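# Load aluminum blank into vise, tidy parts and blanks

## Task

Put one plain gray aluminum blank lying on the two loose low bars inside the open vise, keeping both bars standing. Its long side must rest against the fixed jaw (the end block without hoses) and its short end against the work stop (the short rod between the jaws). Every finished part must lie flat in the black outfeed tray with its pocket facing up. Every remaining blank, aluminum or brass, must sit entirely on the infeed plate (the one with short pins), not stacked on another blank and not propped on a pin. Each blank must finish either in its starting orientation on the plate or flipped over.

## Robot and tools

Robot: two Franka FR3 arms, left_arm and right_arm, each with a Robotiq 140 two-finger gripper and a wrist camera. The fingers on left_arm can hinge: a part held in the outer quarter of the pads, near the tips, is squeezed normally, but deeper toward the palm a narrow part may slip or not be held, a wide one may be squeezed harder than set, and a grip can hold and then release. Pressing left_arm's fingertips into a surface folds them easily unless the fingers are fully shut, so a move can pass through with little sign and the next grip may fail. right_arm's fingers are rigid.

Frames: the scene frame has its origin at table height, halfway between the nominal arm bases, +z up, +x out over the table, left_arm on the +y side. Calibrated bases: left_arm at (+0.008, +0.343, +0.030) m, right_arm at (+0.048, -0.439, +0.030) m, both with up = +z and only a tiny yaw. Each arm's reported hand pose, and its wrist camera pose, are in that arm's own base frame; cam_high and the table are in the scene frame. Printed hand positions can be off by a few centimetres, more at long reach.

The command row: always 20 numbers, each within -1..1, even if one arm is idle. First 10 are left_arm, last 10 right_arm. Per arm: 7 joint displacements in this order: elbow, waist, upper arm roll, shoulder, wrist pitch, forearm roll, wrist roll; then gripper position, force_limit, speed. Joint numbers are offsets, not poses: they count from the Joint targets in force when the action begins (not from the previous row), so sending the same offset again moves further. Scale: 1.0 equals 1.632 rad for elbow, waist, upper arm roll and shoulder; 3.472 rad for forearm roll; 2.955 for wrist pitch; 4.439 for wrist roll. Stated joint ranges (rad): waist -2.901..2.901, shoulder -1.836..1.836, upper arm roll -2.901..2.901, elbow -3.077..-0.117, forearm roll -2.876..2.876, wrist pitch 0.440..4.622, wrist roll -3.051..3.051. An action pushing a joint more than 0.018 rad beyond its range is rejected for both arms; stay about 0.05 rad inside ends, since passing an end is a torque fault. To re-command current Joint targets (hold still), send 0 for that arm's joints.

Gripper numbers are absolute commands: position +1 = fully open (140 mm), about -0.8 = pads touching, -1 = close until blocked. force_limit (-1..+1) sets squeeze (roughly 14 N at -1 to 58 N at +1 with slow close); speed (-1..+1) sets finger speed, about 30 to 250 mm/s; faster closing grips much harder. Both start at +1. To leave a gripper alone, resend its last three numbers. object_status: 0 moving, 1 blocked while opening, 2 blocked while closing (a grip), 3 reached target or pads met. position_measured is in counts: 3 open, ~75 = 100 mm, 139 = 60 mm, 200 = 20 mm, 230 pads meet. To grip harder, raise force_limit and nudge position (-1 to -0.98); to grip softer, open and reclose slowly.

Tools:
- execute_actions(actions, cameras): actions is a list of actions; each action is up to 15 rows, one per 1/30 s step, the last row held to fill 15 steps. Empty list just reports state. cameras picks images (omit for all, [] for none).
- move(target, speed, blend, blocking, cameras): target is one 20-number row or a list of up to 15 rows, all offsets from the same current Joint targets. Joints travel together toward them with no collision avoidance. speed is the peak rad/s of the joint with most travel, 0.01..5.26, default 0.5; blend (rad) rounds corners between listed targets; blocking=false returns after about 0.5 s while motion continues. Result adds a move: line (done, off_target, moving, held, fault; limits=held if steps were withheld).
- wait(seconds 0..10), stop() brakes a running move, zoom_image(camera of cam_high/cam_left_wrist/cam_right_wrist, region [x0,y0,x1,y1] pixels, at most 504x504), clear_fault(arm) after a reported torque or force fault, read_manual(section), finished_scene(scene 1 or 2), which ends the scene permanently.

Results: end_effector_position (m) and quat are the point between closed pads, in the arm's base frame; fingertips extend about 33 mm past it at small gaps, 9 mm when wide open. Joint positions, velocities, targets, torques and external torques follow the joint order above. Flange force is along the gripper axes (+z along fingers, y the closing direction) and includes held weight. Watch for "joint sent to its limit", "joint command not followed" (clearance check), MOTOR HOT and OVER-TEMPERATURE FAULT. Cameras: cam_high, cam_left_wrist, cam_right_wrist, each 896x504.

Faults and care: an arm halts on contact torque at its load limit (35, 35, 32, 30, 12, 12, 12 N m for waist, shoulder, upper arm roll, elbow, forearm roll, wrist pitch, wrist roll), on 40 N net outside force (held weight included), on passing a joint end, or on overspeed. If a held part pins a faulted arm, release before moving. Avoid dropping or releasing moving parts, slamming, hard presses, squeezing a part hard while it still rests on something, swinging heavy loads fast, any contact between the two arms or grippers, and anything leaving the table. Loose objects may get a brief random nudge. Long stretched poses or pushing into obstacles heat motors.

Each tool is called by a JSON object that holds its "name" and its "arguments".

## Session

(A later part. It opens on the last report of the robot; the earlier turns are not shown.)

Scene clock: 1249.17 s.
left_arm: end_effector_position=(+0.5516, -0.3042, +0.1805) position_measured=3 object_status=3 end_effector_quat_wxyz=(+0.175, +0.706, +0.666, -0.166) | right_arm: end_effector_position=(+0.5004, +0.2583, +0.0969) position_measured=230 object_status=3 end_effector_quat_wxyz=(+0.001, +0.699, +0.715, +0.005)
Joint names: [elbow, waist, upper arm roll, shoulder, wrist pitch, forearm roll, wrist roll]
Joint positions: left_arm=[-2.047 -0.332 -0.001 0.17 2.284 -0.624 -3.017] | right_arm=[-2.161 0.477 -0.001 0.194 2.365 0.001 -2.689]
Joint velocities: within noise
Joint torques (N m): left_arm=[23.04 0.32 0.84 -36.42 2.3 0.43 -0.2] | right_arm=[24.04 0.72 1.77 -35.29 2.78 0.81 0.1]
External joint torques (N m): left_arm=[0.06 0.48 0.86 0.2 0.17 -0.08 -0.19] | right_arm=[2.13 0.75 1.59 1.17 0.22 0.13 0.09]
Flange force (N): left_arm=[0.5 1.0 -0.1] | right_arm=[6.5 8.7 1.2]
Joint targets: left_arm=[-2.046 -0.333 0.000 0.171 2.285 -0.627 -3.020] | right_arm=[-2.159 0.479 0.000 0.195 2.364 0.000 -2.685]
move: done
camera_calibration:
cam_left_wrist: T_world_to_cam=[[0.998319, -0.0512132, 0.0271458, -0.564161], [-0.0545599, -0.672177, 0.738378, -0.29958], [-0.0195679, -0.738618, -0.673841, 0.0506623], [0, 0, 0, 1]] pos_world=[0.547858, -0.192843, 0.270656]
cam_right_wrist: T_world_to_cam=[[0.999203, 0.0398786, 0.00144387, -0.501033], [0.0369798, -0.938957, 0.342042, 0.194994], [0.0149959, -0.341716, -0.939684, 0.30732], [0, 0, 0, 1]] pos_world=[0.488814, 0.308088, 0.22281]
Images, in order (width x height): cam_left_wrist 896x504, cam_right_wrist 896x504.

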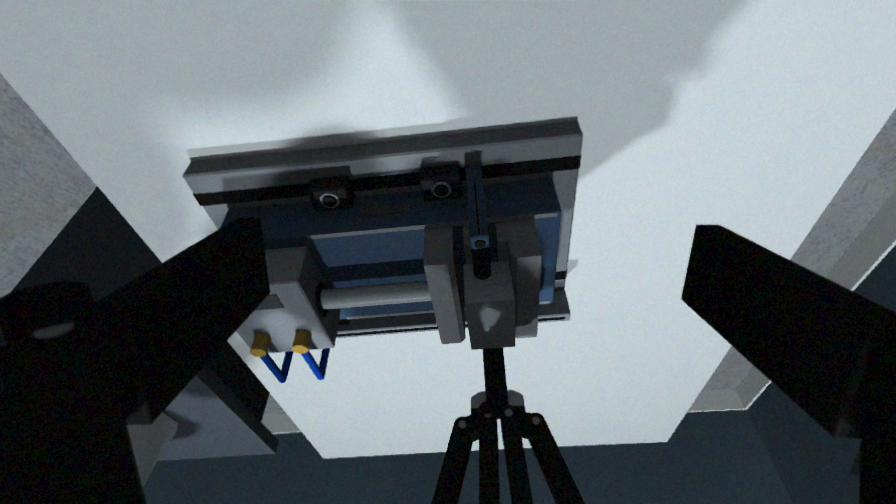

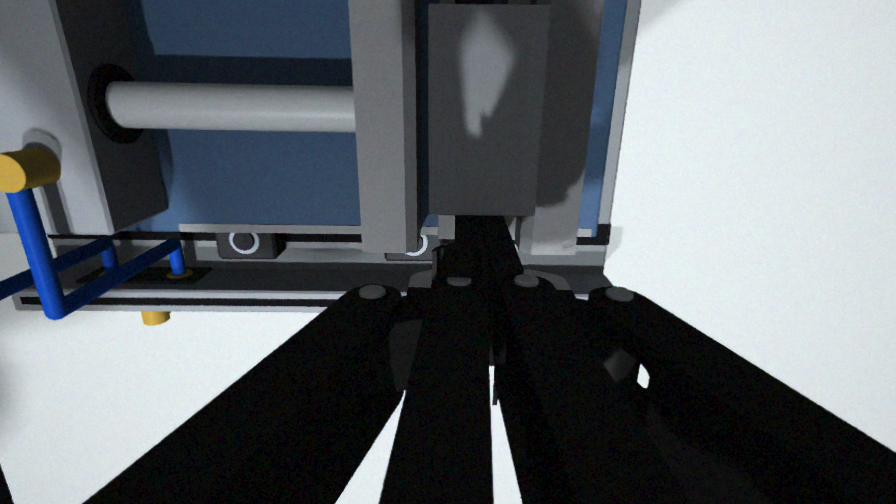

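{"name": "move", "arguments": {"target": [0,0,0,0,0,0,0,1,-1,-0.5,0.00048437,0.00049549,0,0.00034005,-0.00007971,0,0.00018217,-1,-1,-1], "speed": 0.03, "cameras": []}}

{"name": "move", "arguments": {"target": [0,0,0,0,0,0,0,1,-1,-0.5,0.00048437,0.00049549,0,0.00034005,-0.00007971,0,0.00018217,-1,-1,-1], "speed": 0.03, "cameras": ["cam_right_wrist", "cam_left_wrist"]}}

{"name": "zoom_image", "arguments": {"camera": "cam_left_wrist", "region": [430, 210, 550, 370]}}

Scene clock: 1253.73 s.
left_arm: end_effector_position=(+0.5516, -0.3042, +0.1805) position_measured=3 object_status=3 end_effector_quat_wxyz=(+0.175, +0.706, +0.666, -0.166) | right_arm: end_effector_position=(+0.5004, +0.2583, +0.0969) position_measured=230 object_status=3 end_effector_quat_wxyz=(+0.001, +0.699, +0.715, +0.005)
Joint names: [elbow, waist, upper arm roll, shoulder, wrist pitch, forearm roll, wrist roll]
Joint positions: left_arm=[-2.047 -0.332 -0.001 0.17 2.284 -0.624 -3.017] | right_arm=[-2.161 0.477 -0.001 0.194 2.364 0.001 -2.688]
Joint velocities: within noise
Joint torques (N m): left_arm=[23.06 0.33 0.84 -36.42 2.32 0.44 -0.21] | right_arm=[24.2 1.17 1.78 -35.17 2.81 0.83 0.07]
External joint torques (N m): left_arm=[0.15 0.44 0.81 0.08 0.19 -0.06 -0.2] | right_arm=[2.23 1.04 1.46 1.34 0.23 0.16 0.07]
Flange force (N): left_arm=[0.3 0.9 -0.2] | right_arm=[7.1 9.3 1.4]
Joint targets: left_arm=[-2.046 -0.333 0.000 0.171 2.285 -0.627 -3.020] | right_arm=[-2.158 0.480 0.000 0.196 2.364 0.000 -2.684]
move: done
No camera images: "cameras" was empty.

Scene clock: 1254.43 s.
left_arm: end_effector_position=(+0.5516, -0.3042, +0.1805) position_measured=3 object_status=3 end_effector_quat_wxyz=(+0.175, +0.706, +0.666, -0.166) | right_arm: end_effector_position=(+0.5005, +0.2583, +0.0968) position_measured=230 object_status=3 end_effector_quat_wxyz=(+0.001, +0.699, +0.715, +0.005)
Joint names: [elbow, waist, upper arm roll, shoulder, wrist pitch, forearm roll, wrist roll]
Joint positions: left_arm=[-2.047 -0.332 -0.001 0.17 2.284 -0.624 -3.017] | right_arm=[-2.16 0.477 -0.001 0.194 2.364 0.001 -2.688]
Joint velocities: within noise
Joint torques (N m): left_arm=[23.05 0.34 0.86 -36.44 2.3 0.43 -0.16] | right_arm=[24.26 1.5 2.02 -35 2.86 0.82 0.2]
External joint torques (N m): left_arm=[0.13 0.46 0.85 0.14 0.17 -0.07 -0.15] | right_arm=[2.28 1.51 1.82 1.56 0.27 0.15 0.2]
Flange force (N): left_arm=[0.5 1.1 -0.2] | right_arm=[8.3 9.5 1.9]
Joint targets: left_arm=[-2.046 -0.333 0.000 0.171 2.285 -0.627 -3.020] | right_arm=[-2.158 0.481 0.000 0.196 2.364 0.000 -2.684]
move: done
camera_calibration:
cam_left_wrist: T_world_to_cam=[[0.998319, -0.0512132, 0.0271458, -0.564161], [-0.0545599, -0.672177, 0.738378, -0.29958], [-0.0195679, -0.738618, -0.673841, 0.0506623], [0, 0, 0, 1]] pos_world=[0.547858, -0.192843, 0.270656]
cam_right_wrist: T_world_to_cam=[[0.999251, 0.0386961, 0.000787806, -0.500738], [0.0360876, -0.938863, 0.342396, 0.195347], [0.013989, -0.342111, -0.939556, 0.307808], [0, 0, 0, 1]] pos_world=[0.489007, 0.308085, 0.222711]
Images, in order (width x height): cam_left_wrist 896x504, cam_right_wrist 896x504.

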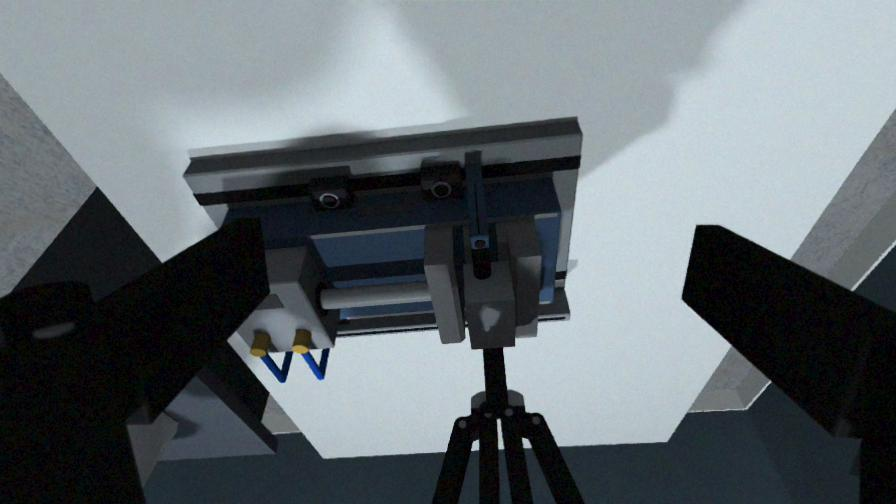

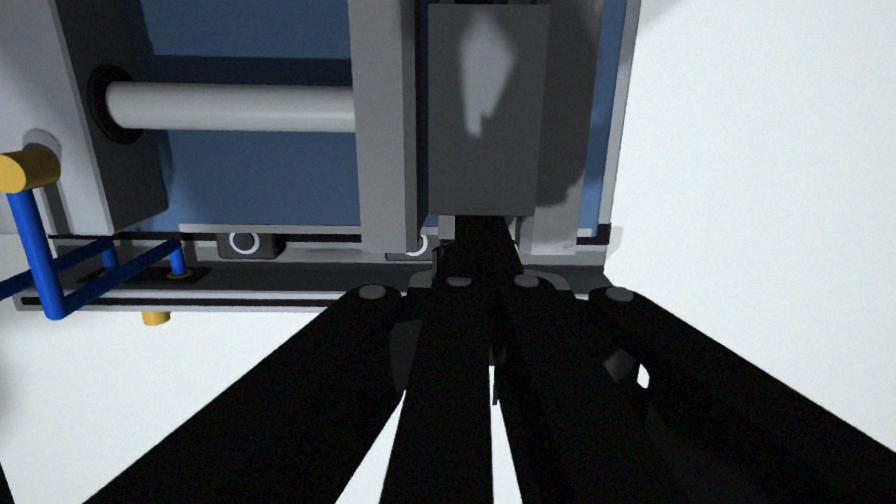

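Scaled by 3.150 from the camera's 896x504 image, which has a finer 1280x720 frame.

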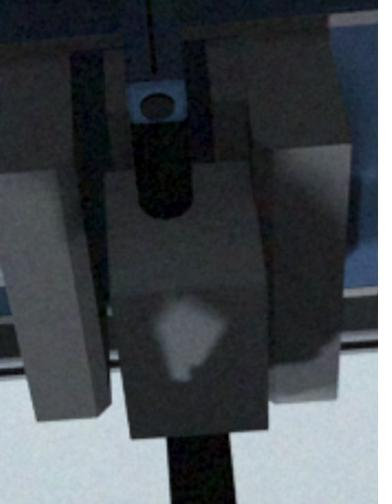

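{"name": "move", "arguments": {"target": [[0,0,0,0,0,0,0,1,-1,-0.5,-0.0058124,-0.0059459,0,-0.0040805,0.0009565,0,-0.002186,-1,-1,-1],[0,0,0,0,0,0,0,1,-1,-0.5,0.0603756,-0.0059459,0,-0.0879185,-0.0819005,0,-0.002186,-1,-1,-1]], "speed": [0.03, 0.15], "cameras": ["cam_right_wrist", "cam_left_wrist", "cam_high"]}}

{"name": "zoom_image", "arguments": {"camera": "cam_left_wrist", "region": [430, 210, 550, 370]}}

{"name": "zoom_image", "arguments": {"camera": "cam_right_wrist", "region": [380, 20, 560, 240]}}

Scene clock: 1271.73 s.
left_arm: end_effector_position=(+0.5516, -0.3042, +0.1805) position_measured=3 object_status=3 end_effector_quat_wxyz=(+0.175, +0.706, +0.666, -0.166) | right_arm: end_effector_position=(+0.5013, +0.2560, +0.1992) position_measured=230 object_status=3 end_effector_quat_wxyz=(+0.002, +0.700, +0.714, +0.006)
Joint names: [elbow, waist, upper arm roll, shoulder, wrist pitch, forearm roll, wrist roll]
Joint positions: left_arm=[-2.047 -0.332 -0.001 0.17 2.284 -0.624 -3.017] | right_arm=[-2.06 0.473 -0.001 0.053 2.127 0.001 -2.69]
Joint velocities: left_arm=[within noise] | right_arm=[0 0.001 0 0.001 -0.005 0.001 0.001]
Joint torques (N m): left_arm=[23.07 0.38 0.84 -36.42 2.32 0.43 -0.2] | right_arm=[25.59 -0.73 0.84 -33.38 2.3 0.84 -0.22]
External joint torques (N m): left_arm=[0.1 0.42 0.75 0.19 0.18 -0.08 -0.19] | right_arm=[1.49 -0.61 0.9 0.6 -0.3 0.03 -0.22]
Flange force (N): left_arm=[0.4 1.0 0.0] | right_arm=[3.1 6.8 -2.2]
Joint targets: left_arm=[-2.046 -0.333 0.000 0.171 2.285 -0.627 -3.020] | right_arm=[-2.059 0.471 0.000 0.053 2.122 0.000 -2.693]
move: done
camera_calibration:
cam_left_wrist: T_world_to_cam=[[0.998319, -0.0512132, 0.0271458, -0.564161], [-0.0545599, -0.672177, 0.738378, -0.29958], [-0.0195679, -0.738618, -0.673841, 0.0506623], [0, 0, 0, 1]] pos_world=[0.547858, -0.192843, 0.270656]
cam_right_wrist: T_world_to_cam=[[0.999304, 0.0370506, 0.00430956, -0.50191], [0.0333684, -0.93961, 0.340618, 0.160037], [0.0166694, -0.340237, -0.940192, 0.401572], [0, 0, 0, 1]] pos_world=[0.489527, 0.305599, 0.325207]

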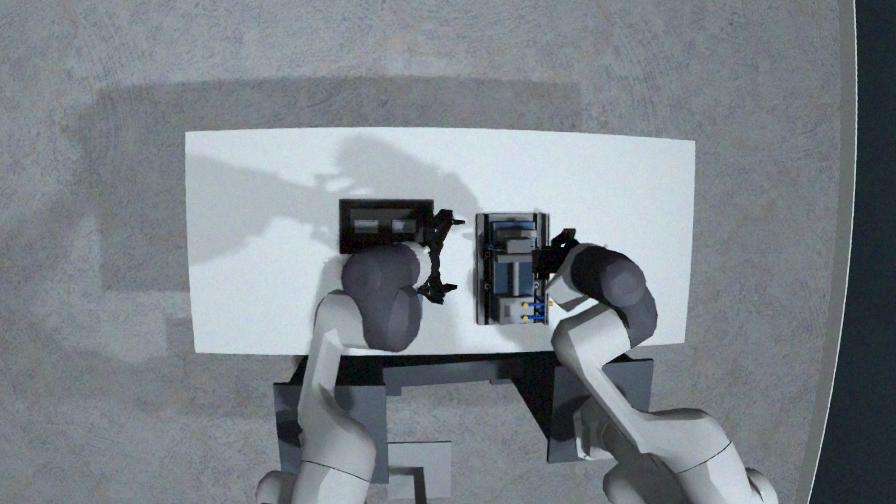

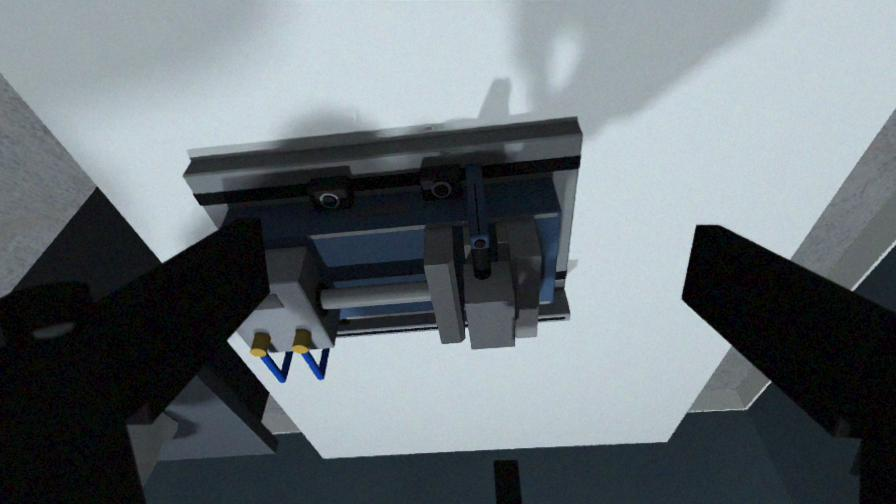

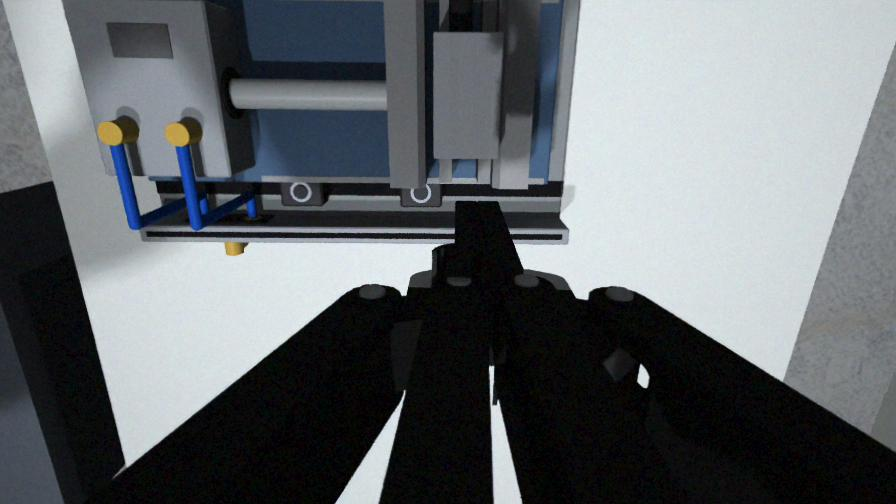

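Scaled by 3.150 from the camera's 896x504 image, which has a finer 1280x720 frame.

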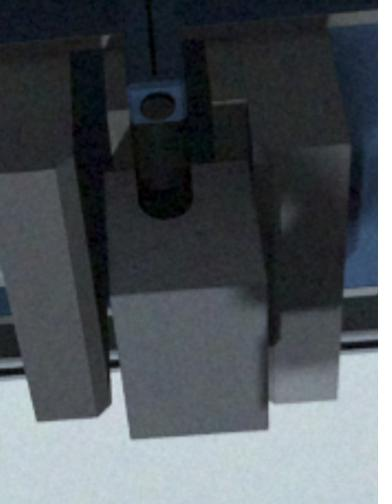

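Scaled by 2.291 from the camera's 896x504 image, which has a finer 1280x720 frame.

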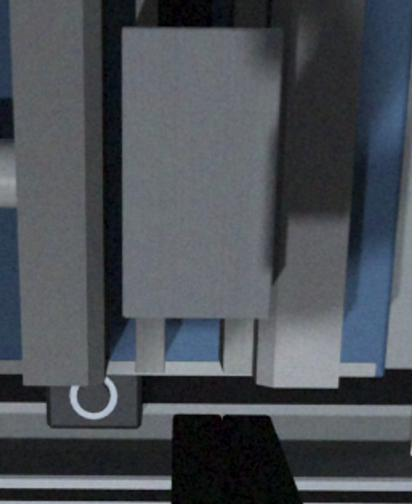

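{"name": "move", "arguments": {"target": [0,0.510417,0,-0.257353,0,0,0,1,-1,-0.5,0,-0.288603,0,0,0,0,0,-1,-1,-1], "speed": 0.5, "cameras": ["cam_high"]}}

{"name": "zoom_image", "arguments": {"camera": "cam_high", "region": [310, 180, 580, 340]}}

{"name": "zoom_image", "arguments": {"camera": "cam_high", "region": [460, 200, 560, 330]}}

Scene clock: 1287.03 s.
left_arm: end_effector_position=(+0.6038, +0.2083, +0.4470) position_measured=3 object_status=3 end_effector_quat_wxyz=(+0.348, +0.405, +0.842, +0.080) | right_arm: end_effector_position=(+0.5626, -0.0003, +0.1991) position_measured=230 object_status=3 end_effector_quat_wxyz=(+0.003, +0.848, +0.530, +0.005)
Joint names: [elbow, waist, upper arm roll, shoulder, wrist pitch, forearm roll, wrist roll]
Joint positions: left_arm=[-2.046 0.499 0.001 -0.248 2.285 -0.624 -3.017] | right_arm=[-2.06 0.001 -0.002 0.053 2.126 0.001 -2.69]
Joint velocities: within noise
Joint torques (N m): left_arm=[25.56 0.87 0.89 -24.78 2.93 0.56 -0.16] | right_arm=[25.59 -0.58 1.08 -33.3 2.34 0.84 -0.28]
External joint torques (N m): left_arm=[0.15 0.74 0.94 -0.1 0.18 -0.06 -0.18] | right_arm=[1.52 -0.5 1.11 0.66 -0.25 0.03 -0.28]
Flange force (N): left_arm=[0.9 0.7 -0.8] | right_arm=[3.3 7.0 -2.0]
Joint targets: left_arm=[-2.046 0.501 0.000 -0.249 2.285 -0.627 -3.020] | right_arm=[-2.059 0.000 0.000 0.053 2.122 0.000 -2.693]
move: done
Images, in order (width x height): cam_high 896x504.

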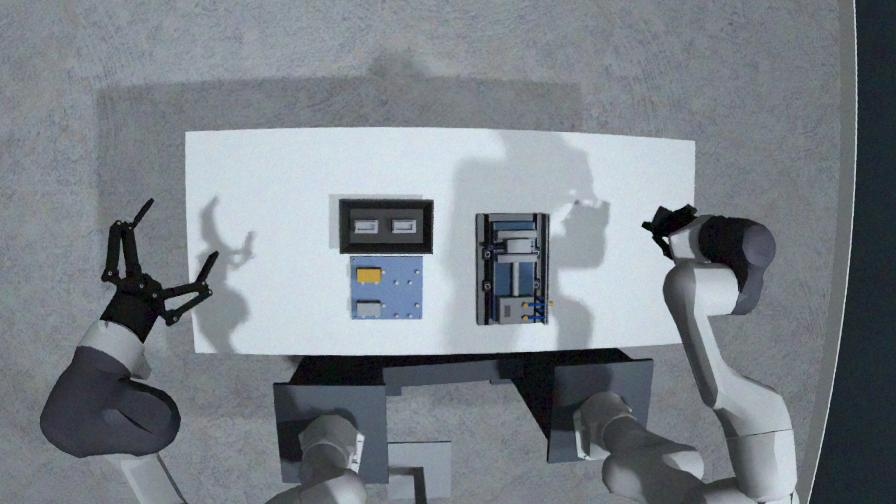

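Scaled by 1.867 from the camera's 896x504 image, which has a finer 1280x720 frame.

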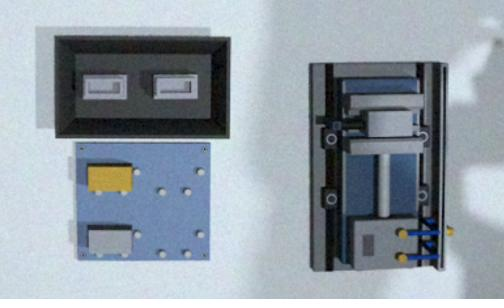

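Scaled by 3.877 from the camera's 896x504 image, which has a finer 1280x720 frame.

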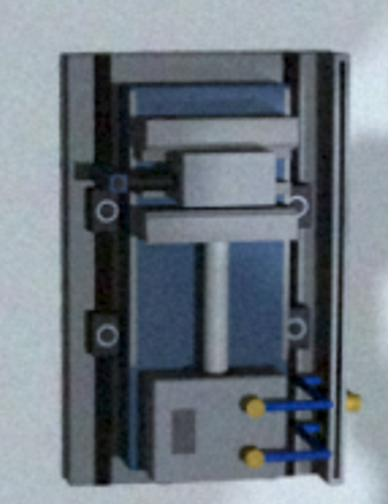

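{"name": "zoom_image", "arguments": {"camera": "cam_high", "region": [345, 250, 430, 325]}}

{"name": "zoom_image", "arguments": {"camera": "cam_high", "region": [335, 190, 440, 260]}}

Scaled by 5.929 from the camera's 896x504 image, which has a finer 1280x720 frame.

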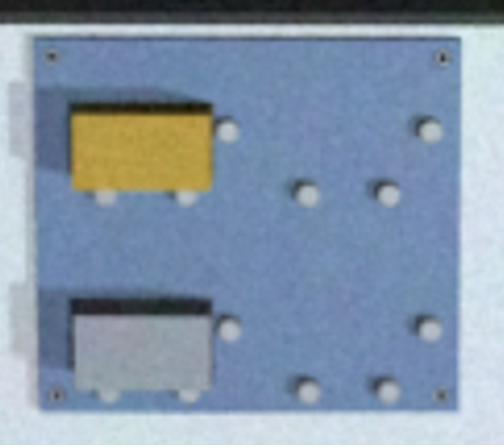

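Scaled by 4.800 from the camera's 896x504 image, which has a finer 1280x720 frame.

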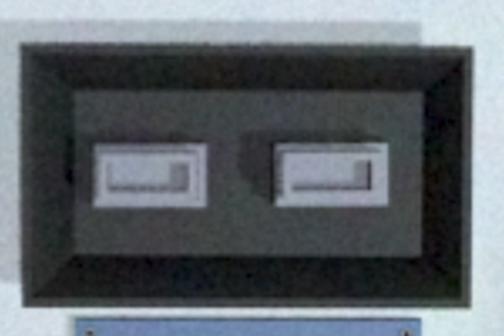

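{"name": "finished_scene", "arguments": {"scene": 1}}

The scene is finished: the task was done.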